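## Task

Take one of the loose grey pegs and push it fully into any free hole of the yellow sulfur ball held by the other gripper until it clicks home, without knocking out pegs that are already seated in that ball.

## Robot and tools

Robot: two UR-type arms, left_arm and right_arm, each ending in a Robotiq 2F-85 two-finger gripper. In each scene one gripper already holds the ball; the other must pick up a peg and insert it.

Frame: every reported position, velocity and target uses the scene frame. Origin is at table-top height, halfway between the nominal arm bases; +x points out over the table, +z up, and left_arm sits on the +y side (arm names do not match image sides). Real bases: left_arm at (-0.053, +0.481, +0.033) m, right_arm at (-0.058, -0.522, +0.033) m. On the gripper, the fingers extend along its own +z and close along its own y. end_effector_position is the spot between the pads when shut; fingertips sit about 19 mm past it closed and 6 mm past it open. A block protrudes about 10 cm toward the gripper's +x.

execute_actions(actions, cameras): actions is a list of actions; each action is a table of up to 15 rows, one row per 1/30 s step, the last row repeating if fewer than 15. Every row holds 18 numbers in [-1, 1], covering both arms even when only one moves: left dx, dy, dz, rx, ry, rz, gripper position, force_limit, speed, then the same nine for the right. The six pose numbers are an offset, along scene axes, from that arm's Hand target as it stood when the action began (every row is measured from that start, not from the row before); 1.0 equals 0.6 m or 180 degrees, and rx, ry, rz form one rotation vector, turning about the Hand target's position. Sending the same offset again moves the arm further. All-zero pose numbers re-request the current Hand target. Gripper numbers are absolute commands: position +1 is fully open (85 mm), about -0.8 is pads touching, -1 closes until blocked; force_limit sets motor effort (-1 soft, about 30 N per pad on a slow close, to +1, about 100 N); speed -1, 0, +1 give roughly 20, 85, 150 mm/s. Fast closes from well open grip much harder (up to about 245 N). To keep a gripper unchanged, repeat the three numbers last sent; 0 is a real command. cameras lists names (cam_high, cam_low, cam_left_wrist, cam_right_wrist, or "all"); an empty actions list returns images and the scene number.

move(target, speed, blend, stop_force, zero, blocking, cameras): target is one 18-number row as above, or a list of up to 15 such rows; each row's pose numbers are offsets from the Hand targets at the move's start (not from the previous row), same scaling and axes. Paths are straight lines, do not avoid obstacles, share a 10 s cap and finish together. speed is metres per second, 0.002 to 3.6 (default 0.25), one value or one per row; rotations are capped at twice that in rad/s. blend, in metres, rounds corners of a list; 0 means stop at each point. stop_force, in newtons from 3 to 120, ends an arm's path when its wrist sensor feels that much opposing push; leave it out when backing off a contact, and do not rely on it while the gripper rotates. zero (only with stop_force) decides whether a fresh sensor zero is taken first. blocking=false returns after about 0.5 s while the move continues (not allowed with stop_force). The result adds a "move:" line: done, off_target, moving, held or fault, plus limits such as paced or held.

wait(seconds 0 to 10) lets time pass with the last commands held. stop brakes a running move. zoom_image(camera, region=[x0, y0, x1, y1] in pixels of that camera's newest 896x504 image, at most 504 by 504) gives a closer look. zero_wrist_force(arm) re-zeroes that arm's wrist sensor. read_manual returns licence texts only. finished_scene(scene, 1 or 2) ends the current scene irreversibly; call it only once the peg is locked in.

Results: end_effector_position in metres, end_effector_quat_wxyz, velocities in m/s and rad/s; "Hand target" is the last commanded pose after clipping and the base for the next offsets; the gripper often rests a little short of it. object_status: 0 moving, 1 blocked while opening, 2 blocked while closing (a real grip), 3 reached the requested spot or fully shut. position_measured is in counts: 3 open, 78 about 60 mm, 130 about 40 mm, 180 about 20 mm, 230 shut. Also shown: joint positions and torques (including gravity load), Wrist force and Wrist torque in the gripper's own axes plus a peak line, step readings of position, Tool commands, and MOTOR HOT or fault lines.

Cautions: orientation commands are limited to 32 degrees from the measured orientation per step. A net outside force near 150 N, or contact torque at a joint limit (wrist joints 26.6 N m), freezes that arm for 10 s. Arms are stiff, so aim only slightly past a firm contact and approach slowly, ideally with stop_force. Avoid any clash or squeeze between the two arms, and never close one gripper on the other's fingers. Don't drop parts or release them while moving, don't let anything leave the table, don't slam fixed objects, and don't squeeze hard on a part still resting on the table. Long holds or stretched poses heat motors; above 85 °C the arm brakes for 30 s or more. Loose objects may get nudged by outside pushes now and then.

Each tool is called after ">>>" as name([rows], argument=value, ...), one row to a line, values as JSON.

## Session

>>> execute_actions(actions=[])

Scene clock: 0.00 s.
left_arm: end_effector_position=(+0.3654, +0.0223, +0.1409) position_measured=175 object_status=3 end_effector_quat_wxyz=(+0.478, +0.518, +0.545, -0.454) | right_arm: end_effector_position=(+0.3713, -0.5195, +0.2361) position_measured=3 object_status=3 end_effector_quat_wxyz=(+0.000, -0.003, +1.000, +0.000)
Joint positions: left_arm=[-0.765 -0.669 2.028 -4.324 -2.318 0.122] | right_arm=[3.458 -1.419 -2.042 -1.252 1.571 0.316]
Joint velocities: within noise
Joint torques (N m): no reading
Wrist force (N): no reading
Wrist torque (N m): no reading
Wrist force, peak (N): no reading
Hand target: left_arm +0.3654, +0.0223, +0.1409; +0.478, +0.518, +0.545, -0.454 | right_arm +0.3713, -0.5195, +0.2361; +0.000, -0.003, +1.000, +0.000
Tool commands: left_gripper/position=-0.396078 left_gripper/force_limit=+1.0 left_gripper/speed=-1.0 right_gripper/position=+1.0 right_gripper/force_limit=+1.0 right_gripper/speed=+1.0
camera_calibration:
cam_left_wrist: T_world_to_cam=[[0.997322, 0.072103, 0.0122072, -0.363149], [-0.0287028, 0.232421, 0.972192, -0.117541], [0.0672607, -0.969939, 0.233868, 0.0931666], [0, 0, 0, 1]] pos_world=[0.352537, 0.143869, 0.0969171]

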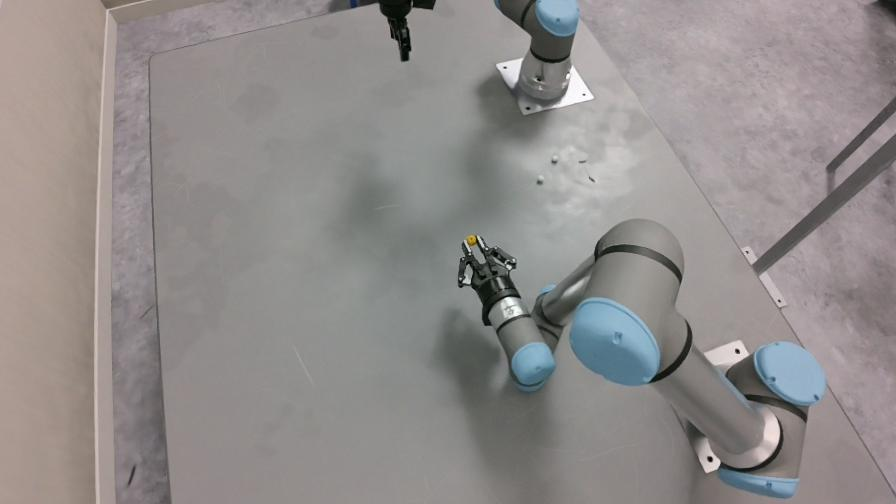

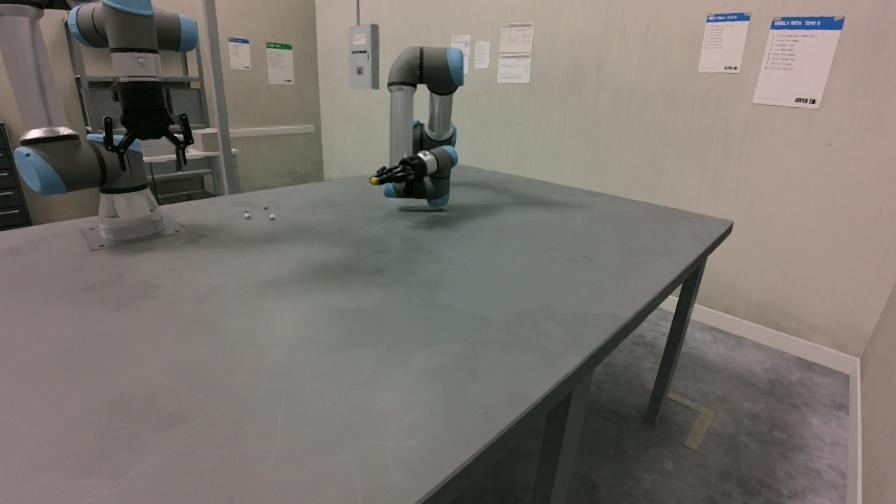

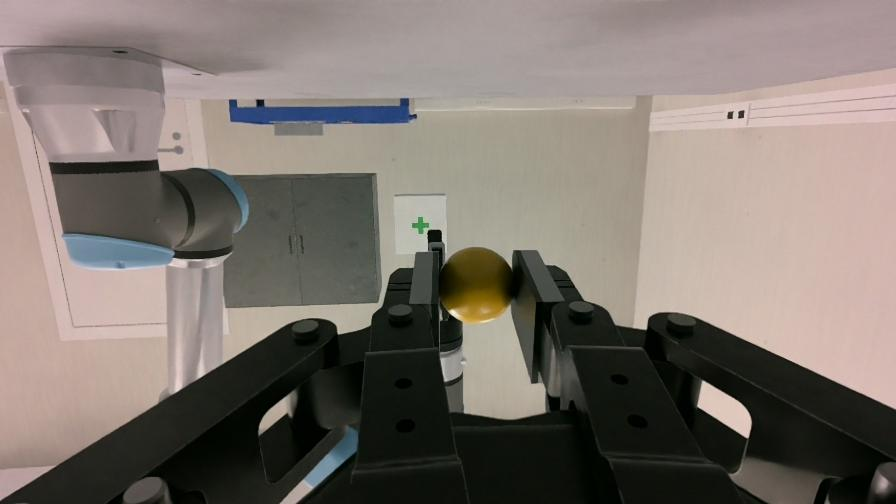

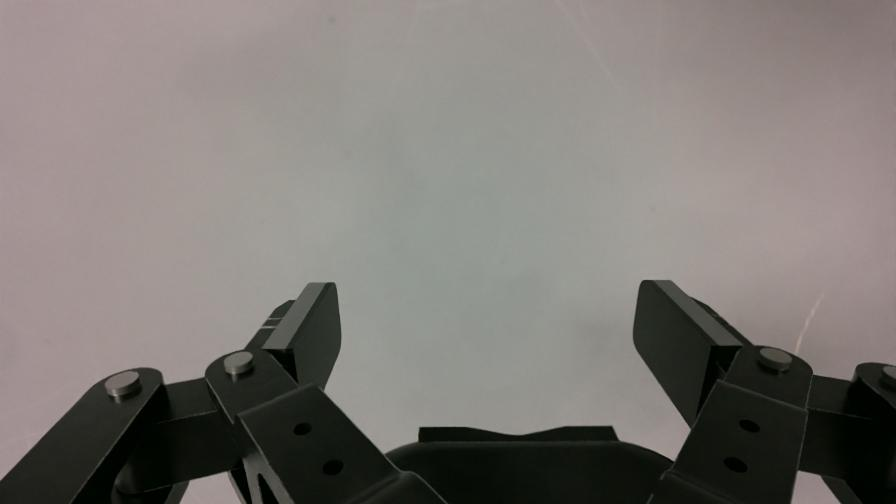

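>>> zoom_image(camera="cam_high", region=[520, 130, 620, 210])

>>> zoom_image(camera="cam_left_wrist", region=[420, 230, 540, 350])

>>> zoom_image(camera="cam_high", region=[440, 215, 520, 285])

Scaled by 5.040.

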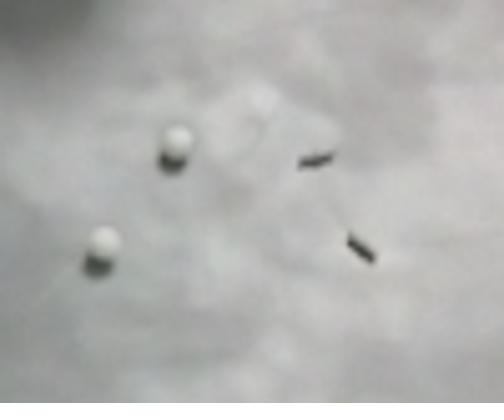

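Scaled by 4.200.

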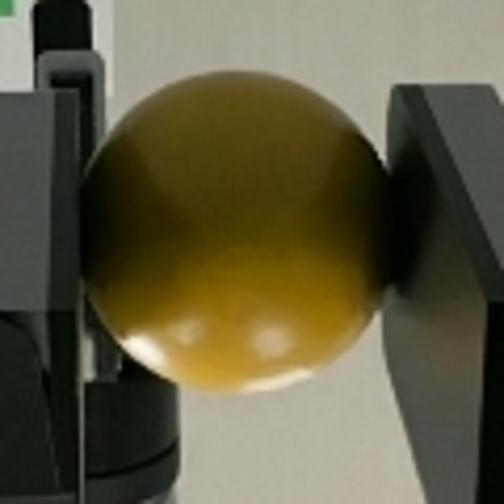

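Scaled by 6.300.

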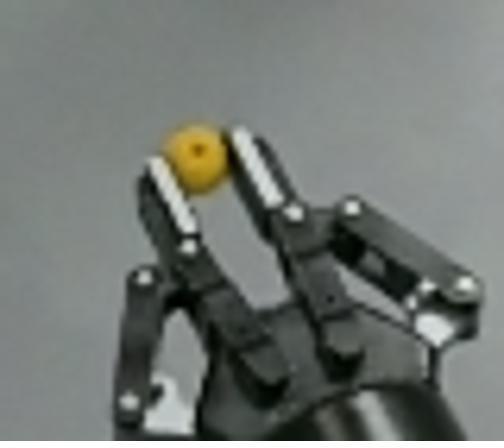

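>>> move(target=[0,0,0,0,0,0,-1,1,-1, -0.652,0.599,-0.177,0,0,0.667,-0.3,1,1], speed=0.35, cameras=["cam_right_wrist","cam_left_wrist"])

Scene clock: 26.83 s.
left_arm: end_effector_position=(+0.3654, +0.0223, +0.1409) position_measured=181 object_status=2 end_effector_quat_wxyz=(+0.478, +0.518, +0.545, -0.454) | right_arm: end_effector_position=(-0.0199, -0.1602, +0.1299) position_measured=167 object_status=3 end_effector_quat_wxyz=(+0.000, +0.868, -0.497, +0.000)
Joint positions: left_arm=[-0.765 -0.669 2.028 -4.324 -2.318 0.122] | right_arm=[4.978 -1.377 -2.379 -0.956 1.571 -0.259]
Joint torques (N m): left_arm=[-2.74 -45.82 -7.68 -0.7 -0.92 0.22] | right_arm=[8.54 6.25 31.11 4.74 1.63 -2.51]
Wrist force (N): left_arm=[0.1 0.0 0.0] | right_arm=[0.0 0.2 -0.3]
Wrist torque (N m): left_arm=[0.01 -0.02 0.01] | right_arm=[0.04 0.00 0.03]
Wrist force, peak (N): left_arm=[0.5 -0.1 0.4] | right_arm=[-1.3 1.0 0.2]
Hand target: left_arm +0.3654, +0.0223, +0.1409; +0.478, +0.518, +0.545, -0.454 | right_arm -0.0199, -0.1601, +0.1299; +0.000, +0.868, -0.497, +0.000
Off the commanded pose: left_arm 0.000 m, 0 deg | right_arm 0.000 m, 0 deg.
move: done
camera_calibration:
cam_left_wrist: T_world_to_cam=[[0.997322, 0.072103, 0.0122072, -0.363149], [-0.0287028, 0.232421, 0.972192, -0.117541], [0.0672607, -0.969939, 0.233868, 0.0931666], [0, 0, 0, 1]] pos_world=[0.352537, 0.143869, 0.0969171]
cam_right_wrist: T_world_to_cam=[[-0.867941, -0.496515, 0.012342, -0.0923481], [-0.464518, 0.820302, 0.333658, 0.106005], [-0.175791, 0.283863, -0.942613, 0.286228], [0, 0, 0, 1]] pos_world=[0.0194048, -0.214058, 0.235573]
Images, in order (width x height): cam_left_wrist 896x504, cam_right_wrist 896x504.

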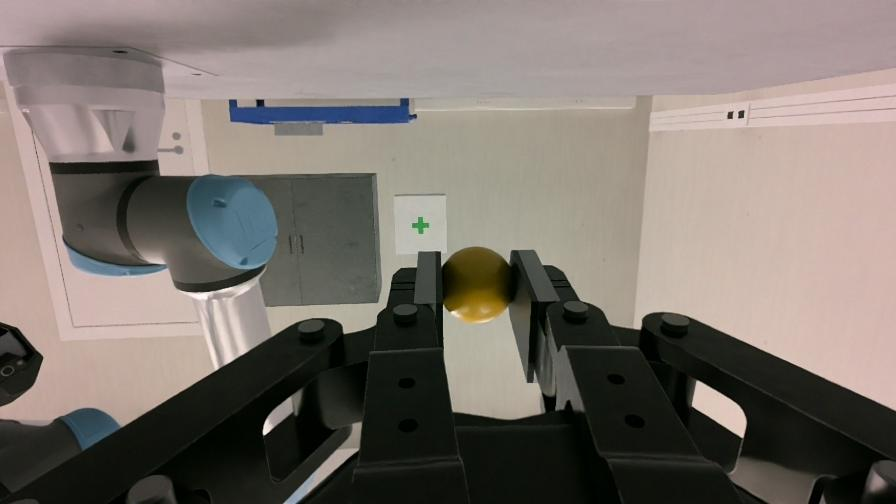

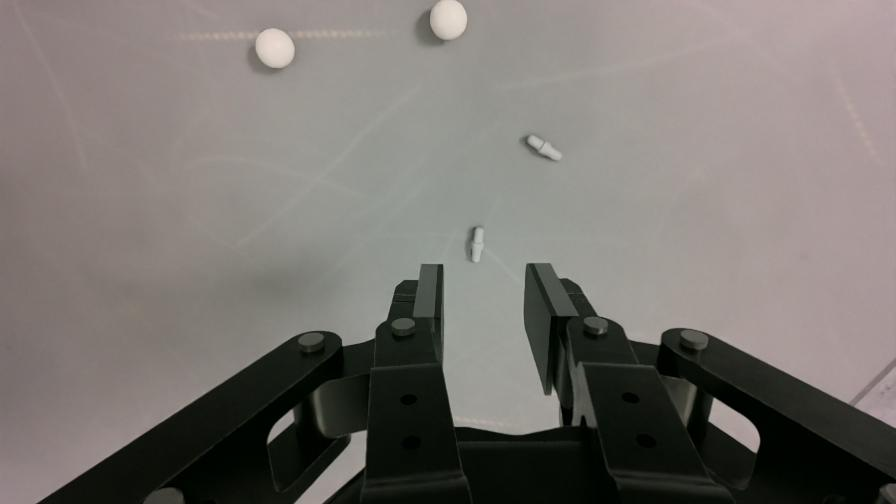

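>>> zoom_image(camera="cam_right_wrist", region=[447, 214, 507, 274])

Scaled by 8.400.

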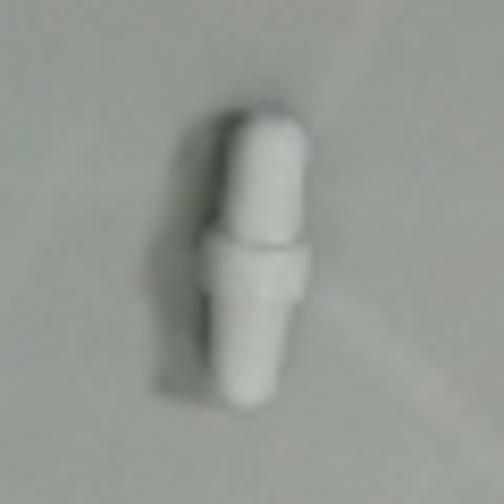

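>>> move(target=[0,0,0,0,0,0,-1,1,-1, -0.0125,0.008,-0.1698,0,0,-0.0222,-0.45,1,1], speed=0.15, cameras=["cam_right_wrist"])

>>> zoom_image(camera="cam_right_wrist", region=[430, 250, 550, 370])

Scene clock: 41.97 s.
left_arm: end_effector_position=(+0.3654, +0.0223, +0.1409) position_measured=181 object_status=2 end_effector_quat_wxyz=(+0.478, +0.518, +0.545, -0.454) | right_arm: end_effector_position=(-0.0275, -0.1553, +0.0280) position_measured=186 object_status=3 end_effector_quat_wxyz=(+0.000, +0.850, -0.527, +0.000)
Joint positions: left_arm=[-0.765 -0.669 2.028 -4.324 -2.318 0.122] | right_arm=[4.995 -1.66 -2.502 -0.551 1.571 -0.172]
Joint torques (N m): left_arm=[-4.41 -48.47 -7.31 -0.92 -0.73 0.44] | right_arm=[-8.68 13.04 6.65 4.59 -1.16 2.5]
Wrist force (N): left_arm=[0.1 -0.1 -0.1] | right_arm=[-0.1 0.2 0.0]
Wrist torque (N m): left_arm=[-0.02 -0.02 0.00] | right_arm=[0.03 0.01 -0.18]
Wrist force, peak (N): left_arm=[0.3 -0.3 0.0] | right_arm=[-0.2 0.3 -1.6]
Hand target: left_arm +0.3654, +0.0223, +0.1409; +0.478, +0.518, +0.545, -0.454 | right_arm -0.0274, -0.1553, +0.0280; +0.000, +0.850, -0.527, +0.000
Off the commanded pose: left_arm 0.000 m, 0 deg | right_arm 0.000 m, 0 deg.
move: done
camera_calibration:
cam_right_wrist: T_world_to_cam=[[-0.900384, -0.434919, 0.0124454, -0.0865642], [-0.406281, 0.850645, 0.333674, 0.13883], [-0.155708, 0.295378, -0.942606, 0.189814], [0, 0, 0, 1]] pos_world=[0.00801852, -0.21181, 0.133673]
Images, in order (width x height): cam_right_wrist 896x504.

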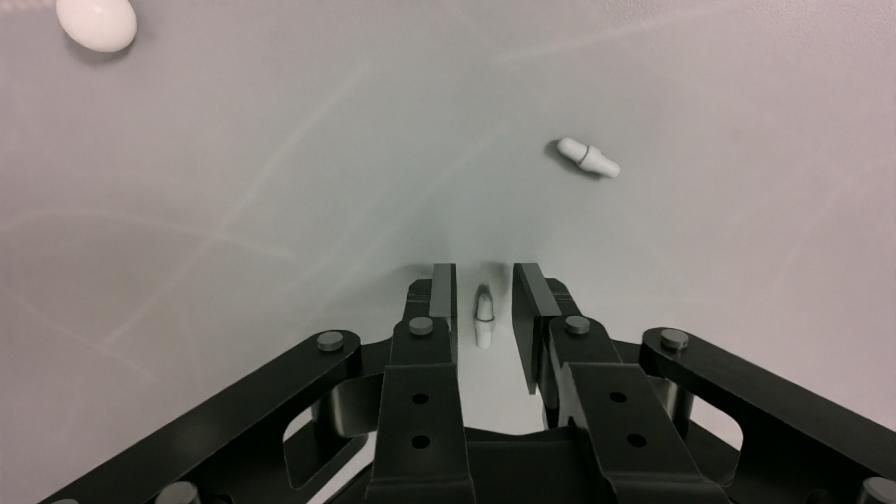

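Scaled by 4.200.

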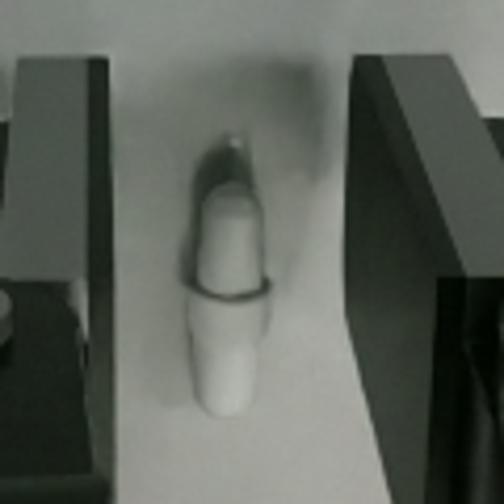

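>>> move(target=[0,0,0,0,0,0,-1,1,-1, -0.0004,0.0008,-0.0108,0,0,0,-0.52,0,-1], speed=0.03)

>>> move(target=[0,0,0,0,0,0,-1,1,-1, 0,0,-0.006,0,0,0,-0.52,0,-1], speed=0.002, stop_force=4, cameras=["cam_right_wrist"])

>>> zoom_image(camera="cam_right_wrist", region=[430, 250, 550, 370])

Scene clock: 48.47 s.
left_arm: end_effector_position=(+0.3654, +0.0223, +0.1409) position_measured=181 object_status=2 end_effector_quat_wxyz=(+0.478, +0.518, +0.545, -0.454) | right_arm: end_effector_position=(-0.0277, -0.1549, +0.0215) position_measured=195 object_status=3 end_effector_quat_wxyz=(+0.000, +0.850, -0.527, +0.000)
Joint positions: left_arm=[-0.765 -0.669 2.028 -4.324 -2.318 0.122] | right_arm=[4.996 -1.683 -2.506 -0.523 1.571 -0.172]
Joint torques (N m): left_arm=[-3.23 -48.55 -9.14 -0.9 -0.86 0.35] | right_arm=[8.27 10.73 6.69 4.27 -1.2 2.49]
Wrist force (N): left_arm=[0.1 0.0 0.0] | right_arm=[-0.2 0.3 0.1]
Wrist torque (N m): left_arm=[0.01 -0.01 0.00] | right_arm=[0.05 0.02 -0.17]
Wrist force, peak (N): left_arm=[0.1 0.0 0.5] | right_arm=[-0.3 0.5 -0.3]
Hand target: left_arm +0.3654, +0.0223, +0.1409; +0.478, +0.518, +0.545, -0.454 | right_arm -0.0277, -0.1549, +0.0215; +0.000, +0.850, -0.527, +0.000
Off the commanded pose: left_arm 0.000 m, 0 deg | right_arm 0.000 m, 0 deg.
move: done

Scene clock: 50.00 s.
left_arm: end_effector_position=(+0.3654, +0.0223, +0.1409) position_measured=181 object_status=2 end_effector_quat_wxyz=(+0.478, +0.518, +0.545, -0.454) | right_arm: end_effector_position=(-0.0277, -0.1549, +0.0197) position_measured=195 object_status=3 end_effector_quat_wxyz=(+0.000, +0.850, -0.527, +0.000)
Joint positions: left_arm=[-0.765 -0.669 2.028 -4.324 -2.318 0.122] | right_arm=[4.996 -1.689 -2.508 -0.515 1.571 -0.172]
Joint torques (N m): left_arm=[-4.06 -48.19 -7.13 -0.98 -0.92 0.53] | right_arm=[10.15 23.03 10.77 0.96 -1.23 2.27]
Wrist force (N): left_arm=[-0.2 0.1 0.0] | right_arm=[2.8 0.6 -9.6]
Wrist torque (N m): left_arm=[0.01 0.03 0.00] | right_arm=[0.06 -0.04 -0.16]
Wrist force, peak (N): left_arm=[0.3 0.1 -0.2] | right_arm=[7.6 1.8 -18.6]
Hand target: left_arm +0.3654, +0.0223, +0.1409; +0.478, +0.518, +0.545, -0.454 | right_arm -0.0277, -0.1549, +0.0197; +0.000, +0.850, -0.527, +0.000 (not the last commanded pose)
Off the commanded pose: left_arm 0.000 m, 0 deg | right_arm 0.002 m, 0 deg.
move: contact (right_arm)
camera_calibration:
cam_right_wrist: T_world_to_cam=[[-0.900398, -0.434891, 0.0123606, -0.0864064], [-0.406287, 0.850658, 0.333636, 0.141101], [-0.15561, 0.295383, -0.942621, 0.181813], [0, 0, 0, 1]] pos_world=[0.0078191, -0.21131, 0.125373]
Images, in order (width x height): cam_right_wrist 896x504.

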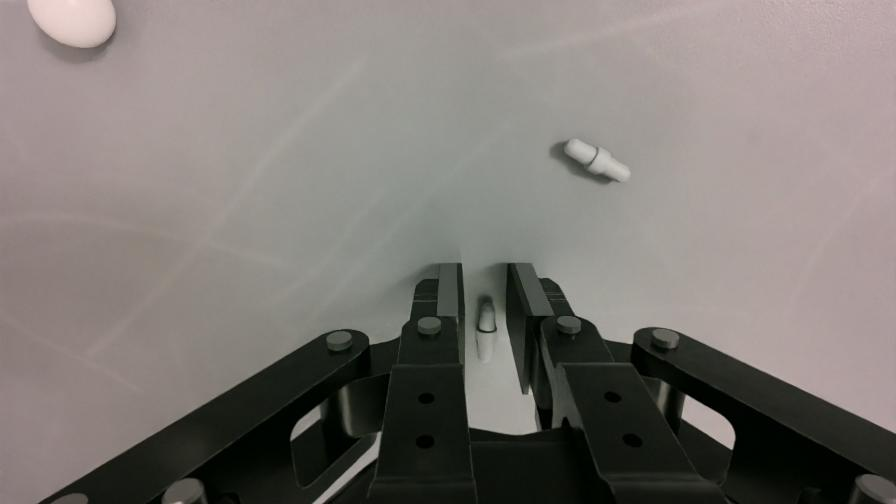

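Scaled by 4.200.

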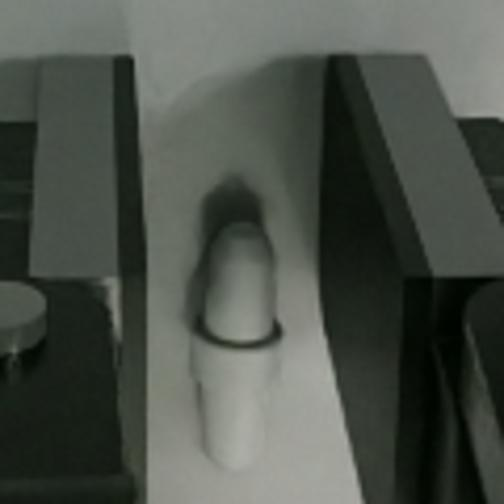

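>>> move(target=[0,0,0,0,0,0,-1,1,-1, 0,0,0.0006,0,0,0,-0.52,0,-1], speed=0.02)

>>> move(target=[0,0,0,0,0,0,-1,1,-1, 0,0,0,0,0,0,-1,0,-1])

>>> wait(seconds=0.4)

Scene clock: 53.43 s.
left_arm: end_effector_position=(+0.3654, +0.0223, +0.1409) position_measured=181 object_status=2 end_effector_quat_wxyz=(+0.478, +0.518, +0.545, -0.454) | right_arm: end_effector_position=(-0.0277, -0.1549, +0.0201) position_measured=195 object_status=3 end_effector_quat_wxyz=(+0.000, +0.850, -0.527, +0.000)
Joint positions: left_arm=[-0.765 -0.669 2.028 -4.324 -2.318 0.122] | right_arm=[4.996 -1.688 -2.507 -0.517 1.571 -0.172]
Joint torques (N m): left_arm=[-5.8 -48.66 -8.59 -1.06 -0.88 0.58] | right_arm=[9.01 24.87 24.23 1.29 -1.05 2.28]
Wrist force (N): left_arm=[0.1 0.1 -0.1] | right_arm=[-0.1 0.4 -0.3]
Wrist torque (N m): left_arm=[0.01 -0.02 0.00] | right_arm=[0.08 0.01 -0.17]
Wrist force, peak (N): left_arm=[0.3 0.1 0.1] | right_arm=[2.3 0.3 -9.0]
Hand target: left_arm +0.3654, +0.0223, +0.1409; +0.478, +0.518, +0.545, -0.454 | right_arm -0.0277, -0.1549, +0.0201; +0.000, +0.850, -0.527, +0.000
Off the commanded pose: left_arm 0.000 m, 0 deg | right_arm 0.000 m, 0 deg.
move: done

Scene clock: 54.53 s.
left_arm: end_effector_position=(+0.3654, +0.0223, +0.1409) position_measured=181 object_status=2 end_effector_quat_wxyz=(+0.478, +0.518, +0.545, -0.454) | right_arm: end_effector_position=(-0.0277, -0.1549, +0.0201) position_measured=225 object_status=0 end_effector_quat_wxyz=(+0.000, +0.850, -0.527, +0.000)
Joint positions: left_arm=[-0.765 -0.669 2.028 -4.324 -2.318 0.122] | right_arm=[4.996 -1.688 -2.507 -0.517 1.571 -0.172]
Joint torques (N m): left_arm=[-4.66 -48.23 -8.63 -1.23 -1.02 0.75] | right_arm=[7.35 25.24 24.53 1.54 -0.98 2.1]
Wrist force (N): left_arm=[0.2 -0.1 0.0] | right_arm=[0.2 0.2 -0.9]
Wrist torque (N m): left_arm=[-0.01 -0.03 0.00] | right_arm=[0.05 0.01 -0.17]
Wrist force, peak (N): left_arm=[0.0 0.3 0.0] | right_arm=[0.3 0.4 -1.4]
Hand target: left_arm +0.3654, +0.0223, +0.1409; +0.478, +0.518, +0.545, -0.454 | right_arm -0.0277, -0.1549, +0.0201; +0.000, +0.850, -0.527, +0.000
Off the commanded pose: left_arm 0.000 m, 0 deg | right_arm 0.000 m, 0 deg.
move: done

Scene clock: 54.93 s.
left_arm: end_effector_position=(+0.3654, +0.0223, +0.1409) position_measured=181 object_status=2 end_effector_quat_wxyz=(+0.478, +0.518, +0.545, -0.454) | right_arm: end_effector_position=(-0.0277, -0.1549, +0.0201) position_measured=225 object_status=2 end_effector_quat_wxyz=(+0.000, +0.850, -0.527, +0.000)
Joint positions: left_arm=[-0.765 -0.669 2.028 -4.324 -2.318 0.122] | right_arm=[4.996 -1.688 -2.507 -0.517 1.571 -0.172]
Joint torques (N m): left_arm=[-5.04 -49.93 -8.72 -0.85 -0.82 0.73] | right_arm=[7.64 24.67 24.48 1.28 -0.93 1.91]
Wrist force (N): left_arm=[0.2 0.0 -0.2] | right_arm=[0.4 0.3 -0.9]
Wrist torque (N m): left_arm=[0.00 -0.02 0.00] | right_arm=[0.06 -0.01 -0.18]
Wrist force, peak (N): left_arm=[0.4 0.2 0.1] | right_arm=[0.6 0.2 -1.3]
Hand target: left_arm +0.3654, +0.0223, +0.1409; +0.478, +0.518, +0.545, -0.454 | right_arm -0.0277, -0.1549, +0.0201; +0.000, +0.850, -0.527, +0.000
Tool commands: left_gripper/position=-1.0 left_gripper/force_limit=+1.0 left_gripper/speed=-1.0 right_gripper/position=-1.0 right_gripper/force_limit=+0.0 right_gripper/speed=-1.0
Off the commanded pose: left_arm 0.000 m, 0 deg | right_arm 0.000 m, 0 deg.
wait: 0.40 s; at rest by 0.17 s

>>> move([
  [0,0,0,0,0,0,-1,1,-1, 0,0,0.1,0,0,0,-1,0,-1],
  [0,0,0,0,0,0,-1,1,-1, 0.6528,0.1715,0.3415,0.3001,0.0693,-0.1331,-1,0,-1],
], blend=[0.03,0], speed=[0.15,0.25], cameras=["cam_left_wrist","cam_right_wrist"])

Scene clock: 66.40 s.
left_arm: end_effector_position=(+0.3654, +0.0223, +0.1409) position_measured=181 object_status=2 end_effector_quat_wxyz=(+0.478, +0.518, +0.545, -0.454) | right_arm: end_effector_position=(+0.3639, -0.0520, +0.2250) position_measured=225 object_status=2 end_effector_quat_wxyz=(-0.327, +0.629, -0.625, -0.325)
Joint positions: left_arm=[-0.765 -0.669 2.028 -4.324 -2.318 0.122] | right_arm=[3.96 -1.927 -2.061 0.085 2.161 -0.495]
Joint torques (N m): left_arm=[-6.87 -49.25 -7.87 -1.32 -0.88 0.92] | right_arm=[-9.07 25.88 29.57 5.11 2.49 2.26]
Wrist force (N): left_arm=[0.1 0.0 0.1] | right_arm=[1.0 1.0 0.2]
Wrist torque (N m): left_arm=[0.00 -0.01 0.00] | right_arm=[0.19 -0.08 -0.14]
Wrist force, peak (N): left_arm=[-0.1 0.2 0.4] | right_arm=[-0.9 1.2 -0.4]
Hand target: left_arm +0.3654, +0.0223, +0.1409; +0.478, +0.518, +0.545, -0.454 | right_arm +0.3640, -0.0520, +0.2250; -0.328, +0.629, -0.625, -0.325
Off the commanded pose: left_arm 0.000 m, 0 deg | right_arm 0.000 m, 0 deg.
move: done
camera_calibration:
cam_left_wrist: T_world_to_cam=[[0.997322, 0.072103, 0.0122072, -0.363149], [-0.0287028, 0.232421, 0.972192, -0.117541], [0.0672607, -0.969939, 0.233868, 0.0931666], [0, 0, 0, 1]] pos_world=[0.352537, 0.143869, 0.0969171]
cam_right_wrist: T_world_to_cam=[[-0.999915, -0.00806096, 0.010251, 0.367266], [0.00772091, 0.267551, 0.963513, -0.178543], [-0.0105095, 0.96351, -0.267466, 0.235883], [0, 0, 0, 1]] pos_world=[0.371092, -0.176546, 0.231355]
Images, in order (width x height): cam_left_wrist 896x504, cam_right_wrist 896x504.

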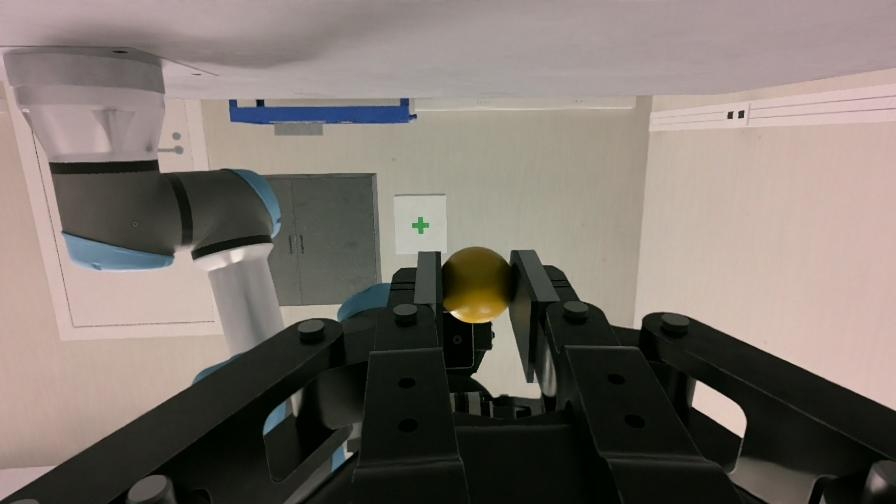

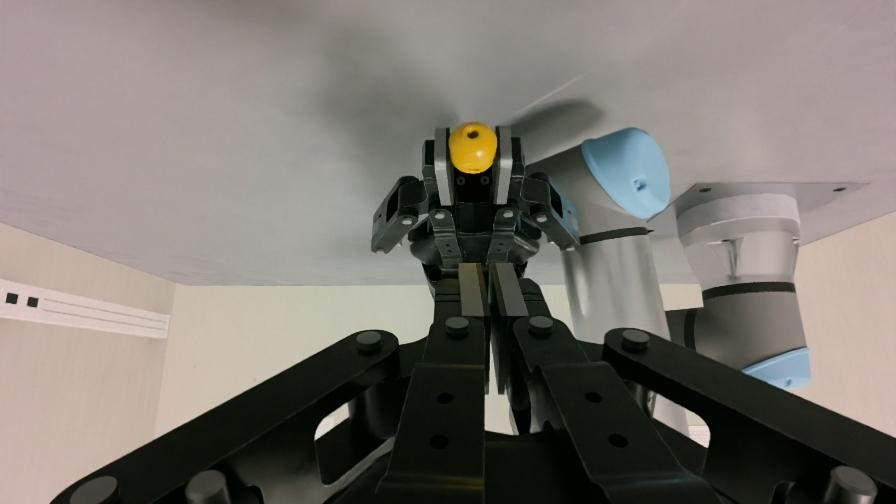

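>>> zoom_image(camera="cam_right_wrist", region=[440, 115, 506, 181])

>>> zoom_image(camera="cam_left_wrist", region=[420, 230, 540, 350])

Scaled by 7.636.

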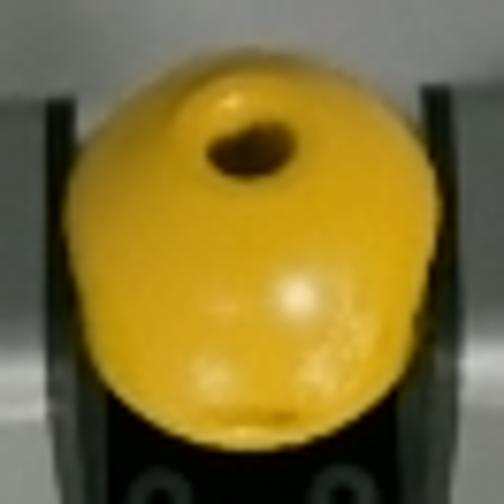

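Scaled by 4.200.

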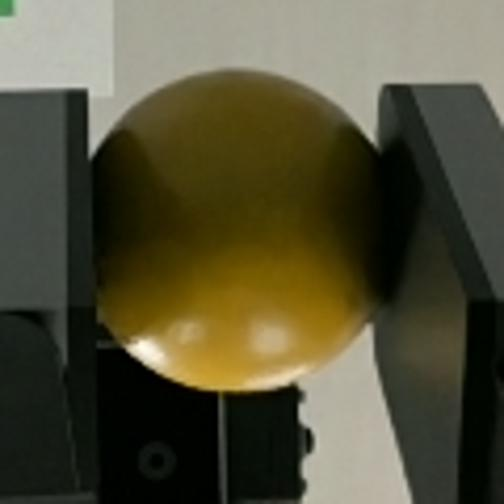

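>>> move(target=[0,0,0,0,0,0,-1,1,-1, 0.008,-0.0437,-0.1272,-0.2827,-0.0067,0.0140,-1,0,-1], speed=0.2, cameras=["cam_left_wrist"])

>>> zoom_image(camera="cam_left_wrist", region=[435, 190, 495, 250])

Scene clock: 99.33 s.
left_arm: end_effector_position=(+0.3654, +0.0223, +0.1409) position_measured=181 object_status=2 end_effector_quat_wxyz=(+0.478, +0.518, +0.545, -0.454) | right_arm: end_effector_position=(+0.3688, -0.0782, +0.1487) position_measured=225 object_status=2 end_effector_quat_wxyz=(-0.025, +0.725, -0.687, -0.026)
Joint positions: left_arm=[-0.765 -0.669 2.028 -4.324 -2.318 0.122] | right_arm=[4.142 -1.927 -1.735 -0.991 1.612 -0.617]
Joint torques (N m): left_arm=[-8.12 -49.26 -7.59 -1.04 -1.21 1.01] | right_arm=[8.82 31.04 34.24 1.44 -1.22 2.36]
Wrist force (N): left_arm=[0.1 -0.1 0.2] | right_arm=[0.2 0.4 -0.4]
Wrist torque (N m): left_arm=[-0.02 -0.02 0.00] | right_arm=[0.07 -0.04 -0.17]
Wrist force, peak (N): left_arm=[0.3 -0.1 0.3] | right_arm=[1.0 1.3 0.0]
Hand target: left_arm +0.3654, +0.0223, +0.1409; +0.478, +0.518, +0.545, -0.454 | right_arm +0.3688, -0.0782, +0.1487; -0.025, +0.725, -0.687, -0.026
Off the commanded pose: left_arm 0.000 m, 0 deg | right_arm 0.000 m, 0 deg.
move: done
camera_calibration:
cam_left_wrist: T_world_to_cam=[[0.997322, 0.072103, 0.0122072, -0.363149], [-0.0287028, 0.232421, 0.972192, -0.117541], [0.0672607, -0.969939, 0.233868, 0.0931666], [0, 0, 0, 1]] pos_world=[0.352537, 0.143869, 0.0969171]
Images, in order (width x height): cam_left_wrist 896x504.

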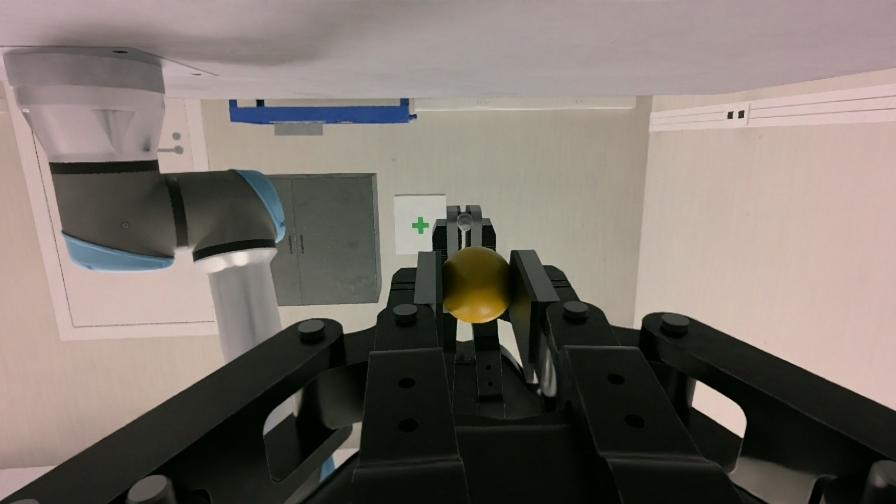

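Scaled by 8.400.

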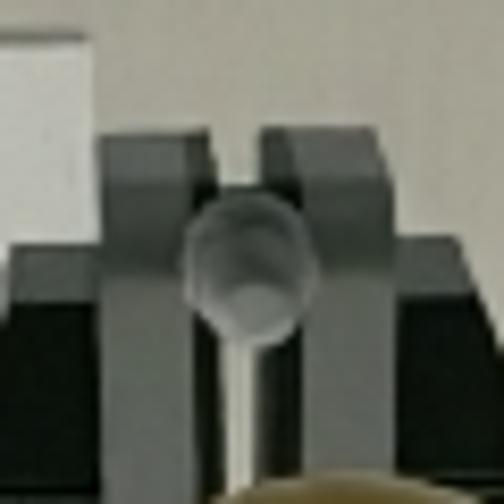

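>>> move(target=[0,0,0,0,0,0,-1,1,-1, 0.0006,-0.0058,-0.0243,0,0,0,-1,0,-1], speed=0.1, cameras=["cam_left_wrist"])

>>> zoom_image(camera="cam_left_wrist", region=[435, 160, 495, 220])

Scene clock: 106.30 s.
left_arm: end_effector_position=(+0.3654, +0.0223, +0.1409) position_measured=181 object_status=2 end_effector_quat_wxyz=(+0.478, +0.518, +0.545, -0.454) | right_arm: end_effector_position=(+0.3692, -0.0816, +0.1342) position_measured=225 object_status=2 end_effector_quat_wxyz=(-0.025, +0.725, -0.687, -0.026)
Joint positions: left_arm=[-0.765 -0.669 2.028 -4.324 -2.318 0.122] | right_arm=[4.138 -1.94 -1.759 -0.955 1.612 -0.621]
Joint torques (N m): left_arm=[-8.17 -48.94 -8.79 -1.08 -1.06 0.87] | right_arm=[-9.77 30.6 15.6 4.7 1.94 -2.6]
Wrist force (N): left_arm=[0.2 -0.1 0.0] | right_arm=[0.1 0.2 -0.2]
Wrist torque (N m): left_arm=[-0.02 -0.04 0.00] | right_arm=[0.04 -0.01 0.04]
Wrist force, peak (N): left_arm=[-0.3 0.1 -0.3] | right_arm=[0.1 0.5 -0.6]
Hand target: left_arm +0.3654, +0.0223, +0.1409; +0.478, +0.518, +0.545, -0.454 | right_arm +0.3692, -0.0817, +0.1341; -0.025, +0.725, -0.687, -0.026
Off the commanded pose: left_arm 0.000 m, 0 deg | right_arm 0.000 m, 0 deg.
move: done
camera_calibration:
cam_left_wrist: T_world_to_cam=[[0.997322, 0.072103, 0.0122072, -0.363149], [-0.0287028, 0.232421, 0.972192, -0.117541], [0.0672607, -0.969939, 0.233868, 0.0931666], [0, 0, 0, 1]] pos_world=[0.352537, 0.143869, 0.0969171]
Images, in order (width x height): cam_left_wrist 896x504.

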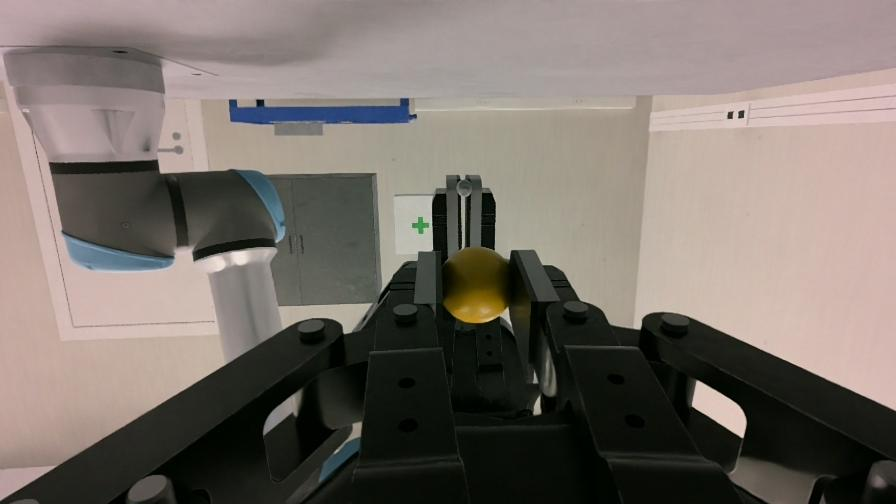

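Scaled by 8.400.

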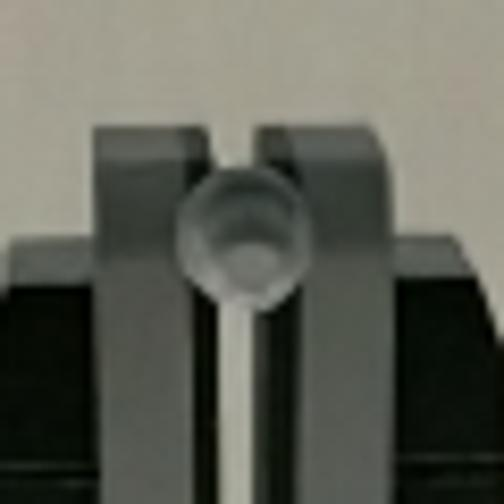

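>>> move(target=[0,0,0,0,0,0,-1,1,-1, -0.0042,0.0423,0.028,0,0,0,-1,0,-1], speed=0.1, cameras=["cam_left_wrist"])

>>> zoom_image(camera="cam_left_wrist", region=[435, 205, 495, 265])

Scene clock: 115.63 s.
left_arm: end_effector_position=(+0.3654, +0.0223, +0.1409) position_measured=181 object_status=2 end_effector_quat_wxyz=(+0.478, +0.518, +0.545, -0.454) | right_arm: end_effector_position=(+0.3666, -0.0563, +0.1509) position_measured=225 object_status=2 end_effector_quat_wxyz=(-0.025, +0.725, -0.687, -0.026)
Joint positions: left_arm=[-0.765 -0.669 2.028 -4.324 -2.318 0.122] | right_arm=[4.164 -1.955 -1.689 -1.009 1.611 -0.595]
Joint torques (N m): left_arm=[-11.47 -49.83 -10.04 -1.06 -1.25 0.91] | right_arm=[8.26 31.62 32.89 1.6 -1.1 2.4]
Wrist force (N): left_arm=[0.3 0.0 -0.1] | right_arm=[0.0 0.5 -0.2]
Wrist torque (N m): left_arm=[0.00 -0.04 0.00] | right_arm=[0.08 0.00 -0.16]
Wrist force, peak (N): left_arm=[0.4 0.1 0.0] | right_arm=[1.4 -0.2 0.2]
Hand target: left_arm +0.3654, +0.0223, +0.1409; +0.478, +0.518, +0.545, -0.454 | right_arm +0.3666, -0.0563, +0.1509; -0.025, +0.725, -0.687, -0.026
Off the commanded pose: left_arm 0.000 m, 0 deg | right_arm 0.000 m, 0 deg.
move: done
camera_calibration:
cam_left_wrist: T_world_to_cam=[[0.997322, 0.072103, 0.0122072, -0.363149], [-0.0287028, 0.232421, 0.972192, -0.117541], [0.0672607, -0.969939, 0.233868, 0.0931666], [0, 0, 0, 1]] pos_world=[0.352537, 0.143869, 0.0969171]
Images, in order (width x height): cam_left_wrist 896x504.

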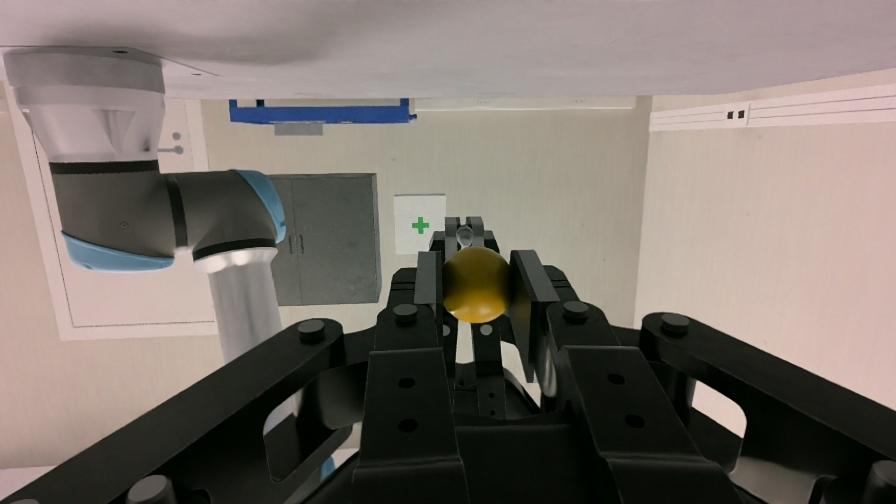

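Scaled by 8.400.

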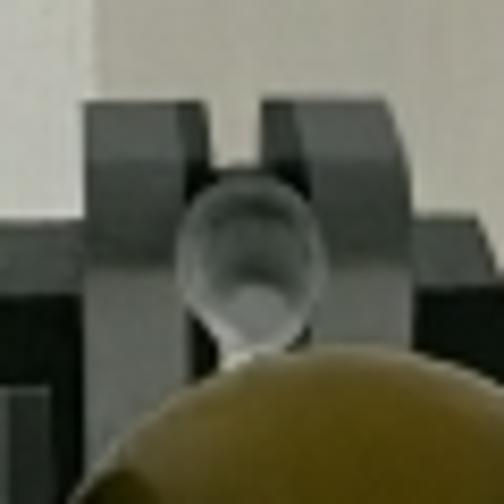

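>>> move(target=[0,0,0,0,0,0,-1,1,-1, -0.0018,0.0482,0.0038,0,0,0,-1,0,-1], speed=0.06, cameras=["cam_left_wrist"])

>>> zoom_image(camera="cam_left_wrist", region=[435, 205, 515, 285])

Scene clock: 120.03 s.
left_arm: end_effector_position=(+0.3654, +0.0223, +0.1409) position_measured=181 object_status=2 end_effector_quat_wxyz=(+0.478, +0.518, +0.545, -0.454) | right_arm: end_effector_position=(+0.3656, -0.0274, +0.1532) position_measured=225 object_status=2 end_effector_quat_wxyz=(-0.025, +0.725, -0.687, -0.026)
Joint positions: left_arm=[-0.765 -0.669 2.028 -4.324 -2.318 0.122] | right_arm=[4.19 -1.996 -1.621 -1.035 1.609 -0.57]
Joint torques (N m): left_arm=[-10.19 -49.8 -9.33 -1.02 -1.33 0.95] | right_arm=[8.5 34.67 36.11 1.6 -1.24 2.09]
Wrist force (N): left_arm=[0.1 -0.1 -0.1] | right_arm=[0.1 0.3 -0.1]
Wrist torque (N m): left_arm=[0.00 -0.02 0.00] | right_arm=[0.04 -0.01 -0.17]
Wrist force, peak (N): left_arm=[0.2 0.4 0.0] | right_arm=[0.9 0.3 -0.1]
Hand target: left_arm +0.3654, +0.0223, +0.1409; +0.478, +0.518, +0.545, -0.454 | right_arm +0.3656, -0.0274, +0.1532; -0.025, +0.725, -0.687, -0.026
Off the commanded pose: left_arm 0.000 m, 0 deg | right_arm 0.000 m, 0 deg.
move: done
camera_calibration:
cam_left_wrist: T_world_to_cam=[[0.997322, 0.072103, 0.0122072, -0.363149], [-0.0287028, 0.232421, 0.972192, -0.117541], [0.0672607, -0.969939, 0.233868, 0.0931666], [0, 0, 0, 1]] pos_world=[0.352537, 0.143869, 0.0969171]
Images, in order (width x height): cam_left_wrist 896x504.

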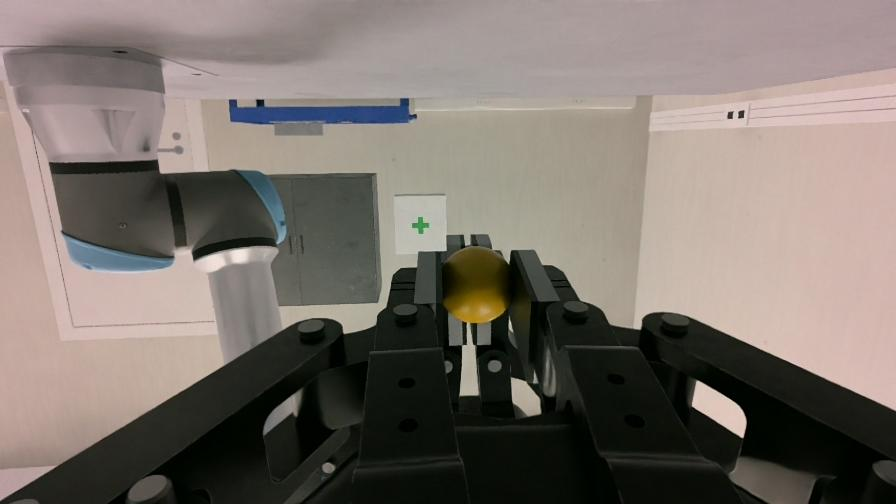

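Scaled by 6.300.

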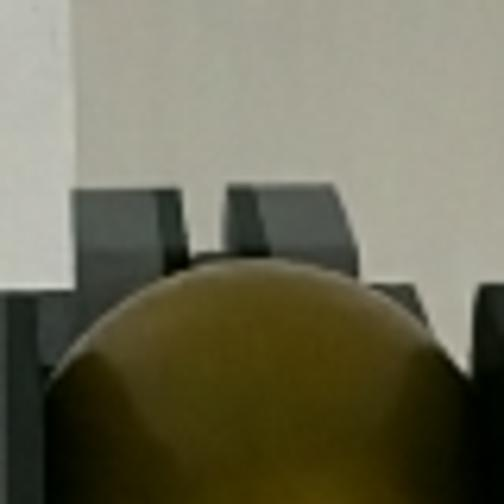

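>>> move(target=[0,0,0,0,0,0,-1,1,-1, -0.0011,0.0232,0.0017,0,0,0,-1,0,-1], speed=0.003, stop_force=6)

Scene clock: 127.13 s.
left_arm: end_effector_position=(+0.3654, +0.0223, +0.1409) position_measured=181 object_status=2 end_effector_quat_wxyz=(+0.478, +0.518, +0.545, -0.454) | right_arm: end_effector_position=(+0.3652, -0.0194, +0.1537) position_measured=225 object_status=2 end_effector_quat_wxyz=(-0.025, +0.725, -0.687, -0.026)
Joint positions: left_arm=[-0.765 -0.669 2.028 -4.324 -2.318 0.122] | right_arm=[4.197 -2.008 -1.602 -1.042 1.609 -0.563]
Joint torques (N m): left_arm=[-11.72 -49.41 -9.07 -1.17 -1.06 0.89] | right_arm=[-4.32 45.83 15.92 4.7 1.1 -2.1]
Wrist force (N): left_arm=[4.0 -3.7 -3.9] | right_arm=[4.7 -3.6 -2.7]
Wrist torque (N m): left_arm=[0.12 0.03 0.00] | right_arm=[0.09 -0.11 -0.10]
Wrist force, peak (N): left_arm=[4.6 -3.4 -6.6] | right_arm=[7.3 -3.0 -3.3]
Hand target: left_arm +0.3654, +0.0223, +0.1409; +0.478, +0.518, +0.545, -0.454 | right_arm +0.3652, -0.0194, +0.1537; -0.025, +0.725, -0.687, -0.026 (not the last commanded pose)
Off the commanded pose: left_arm 0.000 m, 0 deg | right_arm 0.006 m, 0 deg.
move: contact (right_arm)

>>> move(target=[0,0,0,0,0,0,-1,1,-1, 0.0012,0,0.0010,0,0,0,-1,0,-1], speed=0.01)

>>> move(target=[0,0,0,0,0,0,-1,1,-1, -0.0006,0.0125,0.0009,0,0,0,-1,0,-1], speed=0.003, stop_force=12, zero=false)

Scene clock: 132.70 s.
left_arm: end_effector_position=(+0.3654, +0.0223, +0.1409) position_measured=181 object_status=2 end_effector_quat_wxyz=(+0.478, +0.518, +0.545, -0.454) | right_arm: end_effector_position=(+0.3659, -0.0195, +0.1543) position_measured=225 object_status=2 end_effector_quat_wxyz=(-0.025, +0.725, -0.687, -0.026)
Joint positions: left_arm=[-0.765 -0.669 2.028 -4.324 -2.318 0.122] | right_arm=[4.196 -2.008 -1.6 -1.044 1.609 -0.564]
Joint torques (N m): left_arm=[-12.15 -48.7 -9.65 -1.09 -1.47 0.95] | right_arm=[-8.37 35.45 39.03 2.93 1.88 -2.3]
Wrist force (N): left_arm=[-0.5 2.3 -5.2] | right_arm=[5.5 2.8 0.0]
Wrist torque (N m): left_arm=[-0.09 -0.02 0.00] | right_arm=[0.04 -0.02 0.02]
Wrist force, peak (N): left_arm=[4.2 -3.9 -4.1] | right_arm=[4.7 -3.4 -3.5]
Hand target: left_arm +0.3654, +0.0223, +0.1409; +0.478, +0.518, +0.545, -0.454 | right_arm +0.3659, -0.0194, +0.1543; -0.025, +0.725, -0.687, -0.026
Off the commanded pose: left_arm 0.000 m, 0 deg | right_arm 0.000 m, 0 deg.
move: done

Scene clock: 134.23 s.
left_arm: end_effector_position=(+0.3654, +0.0223, +0.1409) position_measured=181 object_status=2 end_effector_quat_wxyz=(+0.478, +0.518, +0.545, -0.454) | right_arm: end_effector_position=(+0.3659, -0.0186, +0.1544) position_measured=225 object_status=2 end_effector_quat_wxyz=(-0.025, +0.725, -0.687, -0.026)
Joint positions: left_arm=[-0.765 -0.669 2.028 -4.324 -2.318 0.122] | right_arm=[4.196 -2.01 -1.597 -1.045 1.609 -0.563]
Joint torques (N m): left_arm=[-12.09 -49.81 -10.35 -1.21 -1.34 0.85] | right_arm=[-6.59 49.41 21.47 7.36 0.29 -2.2]
Wrist force (N): left_arm=[1.1 2.5 -9.1] | right_arm=[10.1 3.2 0.3]
Wrist torque (N m): left_arm=[-0.12 -0.05 0.01] | right_arm=[0.02 -0.05 -0.20]
Wrist force, peak (N): left_arm=[1.6 3.0 -12.4] | right_arm=[13.4 3.7 -0.3]
Hand target: left_arm +0.3654, +0.0223, +0.1409; +0.478, +0.518, +0.545, -0.454 | right_arm +0.3659, -0.0186, +0.1544; -0.025, +0.725, -0.687, -0.026 (not the last commanded pose)
Off the commanded pose: left_arm 0.000 m, 0 deg | right_arm 0.007 m, 0 deg.
move: contact (right_arm)

>>> move(target=[0,0,0,0,0,0,-1,1,-1, -0.0006,0,0,0,0,0,-1,0,-1], speed=0.01)

>>> move(target=[0,0,0,0,0,0,-1,1,-1, -0.0008,0.0175,0.0013,0,0,0,-1,0,-1], speed=0.004, stop_force=30, zero=false, cameras=["cam_left_wrist"])

>>> zoom_image(camera="cam_left_wrist", region=[420, 230, 540, 350])

Scene clock: 140.30 s.
left_arm: end_effector_position=(+0.3654, +0.0223, +0.1409) position_measured=181 object_status=2 end_effector_quat_wxyz=(+0.478, +0.518, +0.545, -0.454) | right_arm: end_effector_position=(+0.3656, -0.0186, +0.1544) position_measured=225 object_status=2 end_effector_quat_wxyz=(-0.025, +0.725, -0.687, -0.026)
Joint positions: left_arm=[-0.765 -0.669 2.028 -4.324 -2.318 0.122] | right_arm=[4.197 -2.009 -1.598 -1.044 1.609 -0.563]
Joint torques (N m): left_arm=[-12.33 -48.44 -9.89 -1.19 -1.64 0.94] | right_arm=[12.87 49.26 19.24 6.62 0.9 2.29]
Wrist force (N): left_arm=[0.6 -1.2 -8.2] | right_arm=[9.0 -0.6 0.4]
Wrist torque (N m): left_arm=[0.05 -0.06 0.00] | right_arm=[0.13 -0.03 -0.15]
Wrist force, peak (N): left_arm=[0.8 2.6 -9.6] | right_arm=[10.2 3.6 0.5]
Hand target: left_arm +0.3654, +0.0223, +0.1409; +0.478, +0.518, +0.545, -0.454 | right_arm +0.3655, -0.0186, +0.1544; -0.025, +0.725, -0.687, -0.026
Off the commanded pose: left_arm 0.000 m, 0 deg | right_arm 0.000 m, 0 deg.
move: done

Scene clock: 141.93 s.
left_arm: end_effector_position=(+0.3654, +0.0223, +0.1409) position_measured=181 object_status=2 end_effector_quat_wxyz=(+0.478, +0.518, +0.545, -0.454) | right_arm: end_effector_position=(+0.3655, -0.0172, +0.1544) position_measured=225 object_status=2 end_effector_quat_wxyz=(-0.025, +0.725, -0.687, -0.026)
Joint positions: left_arm=[-0.765 -0.669 2.028 -4.324 -2.318 0.122] | right_arm=[4.198 -2.011 -1.595 -1.046 1.608 -0.561]
Joint torques (N m): left_arm=[-10.84 -49.92 -10.86 -1.05 -1.41 0.95] | right_arm=[4.09 49.13 27.43 10.98 4.1 -1.98]
Wrist force (N): left_arm=[2.1 0.7 -27.2] | right_arm=[29.4 1.5 -0.8]
Wrist torque (N m): left_arm=[-0.05 -0.01 0.00] | right_arm=[0.09 0.05 -0.16]
Wrist force, peak (N): left_arm=[3.1 1.6 -30.8] | right_arm=[33.0 1.9 -0.6]
Hand target: left_arm +0.3654, +0.0223, +0.1409; +0.478, +0.518, +0.545, -0.454 | right_arm +0.3655, -0.0172, +0.1544; -0.025, +0.725, -0.687, -0.026 (not the last commanded pose)
Off the commanded pose: left_arm 0.000 m, 0 deg | right_arm 0.009 m, 0 deg.
move: contact (right_arm)
camera_calibration:
cam_left_wrist: T_world_to_cam=[[0.997322, 0.072103, 0.0122072, -0.363149], [-0.0287028, 0.232421, 0.972192, -0.117541], [0.0672607, -0.969939, 0.233868, 0.0931666], [0, 0, 0, 1]] pos_world=[0.352537, 0.143869, 0.0969171]
Images, in order (width x height): cam_left_wrist 896x504.

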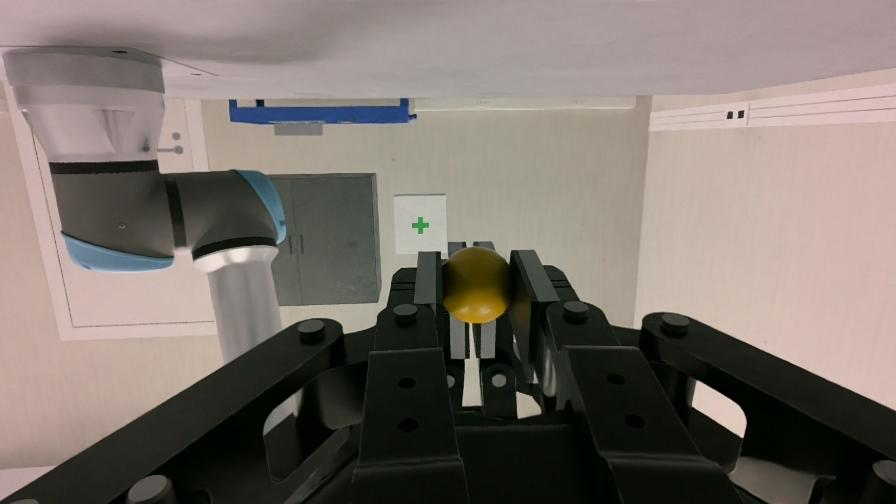

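Scaled by 4.200.

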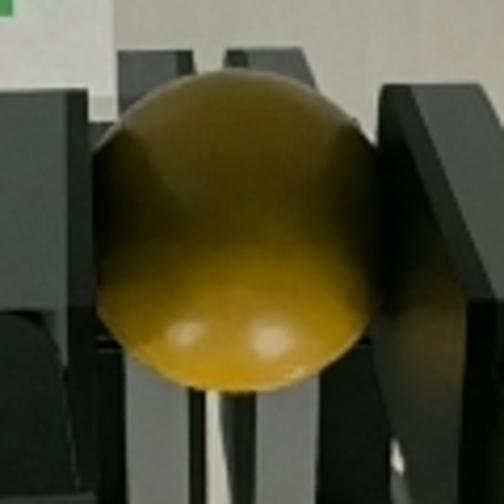

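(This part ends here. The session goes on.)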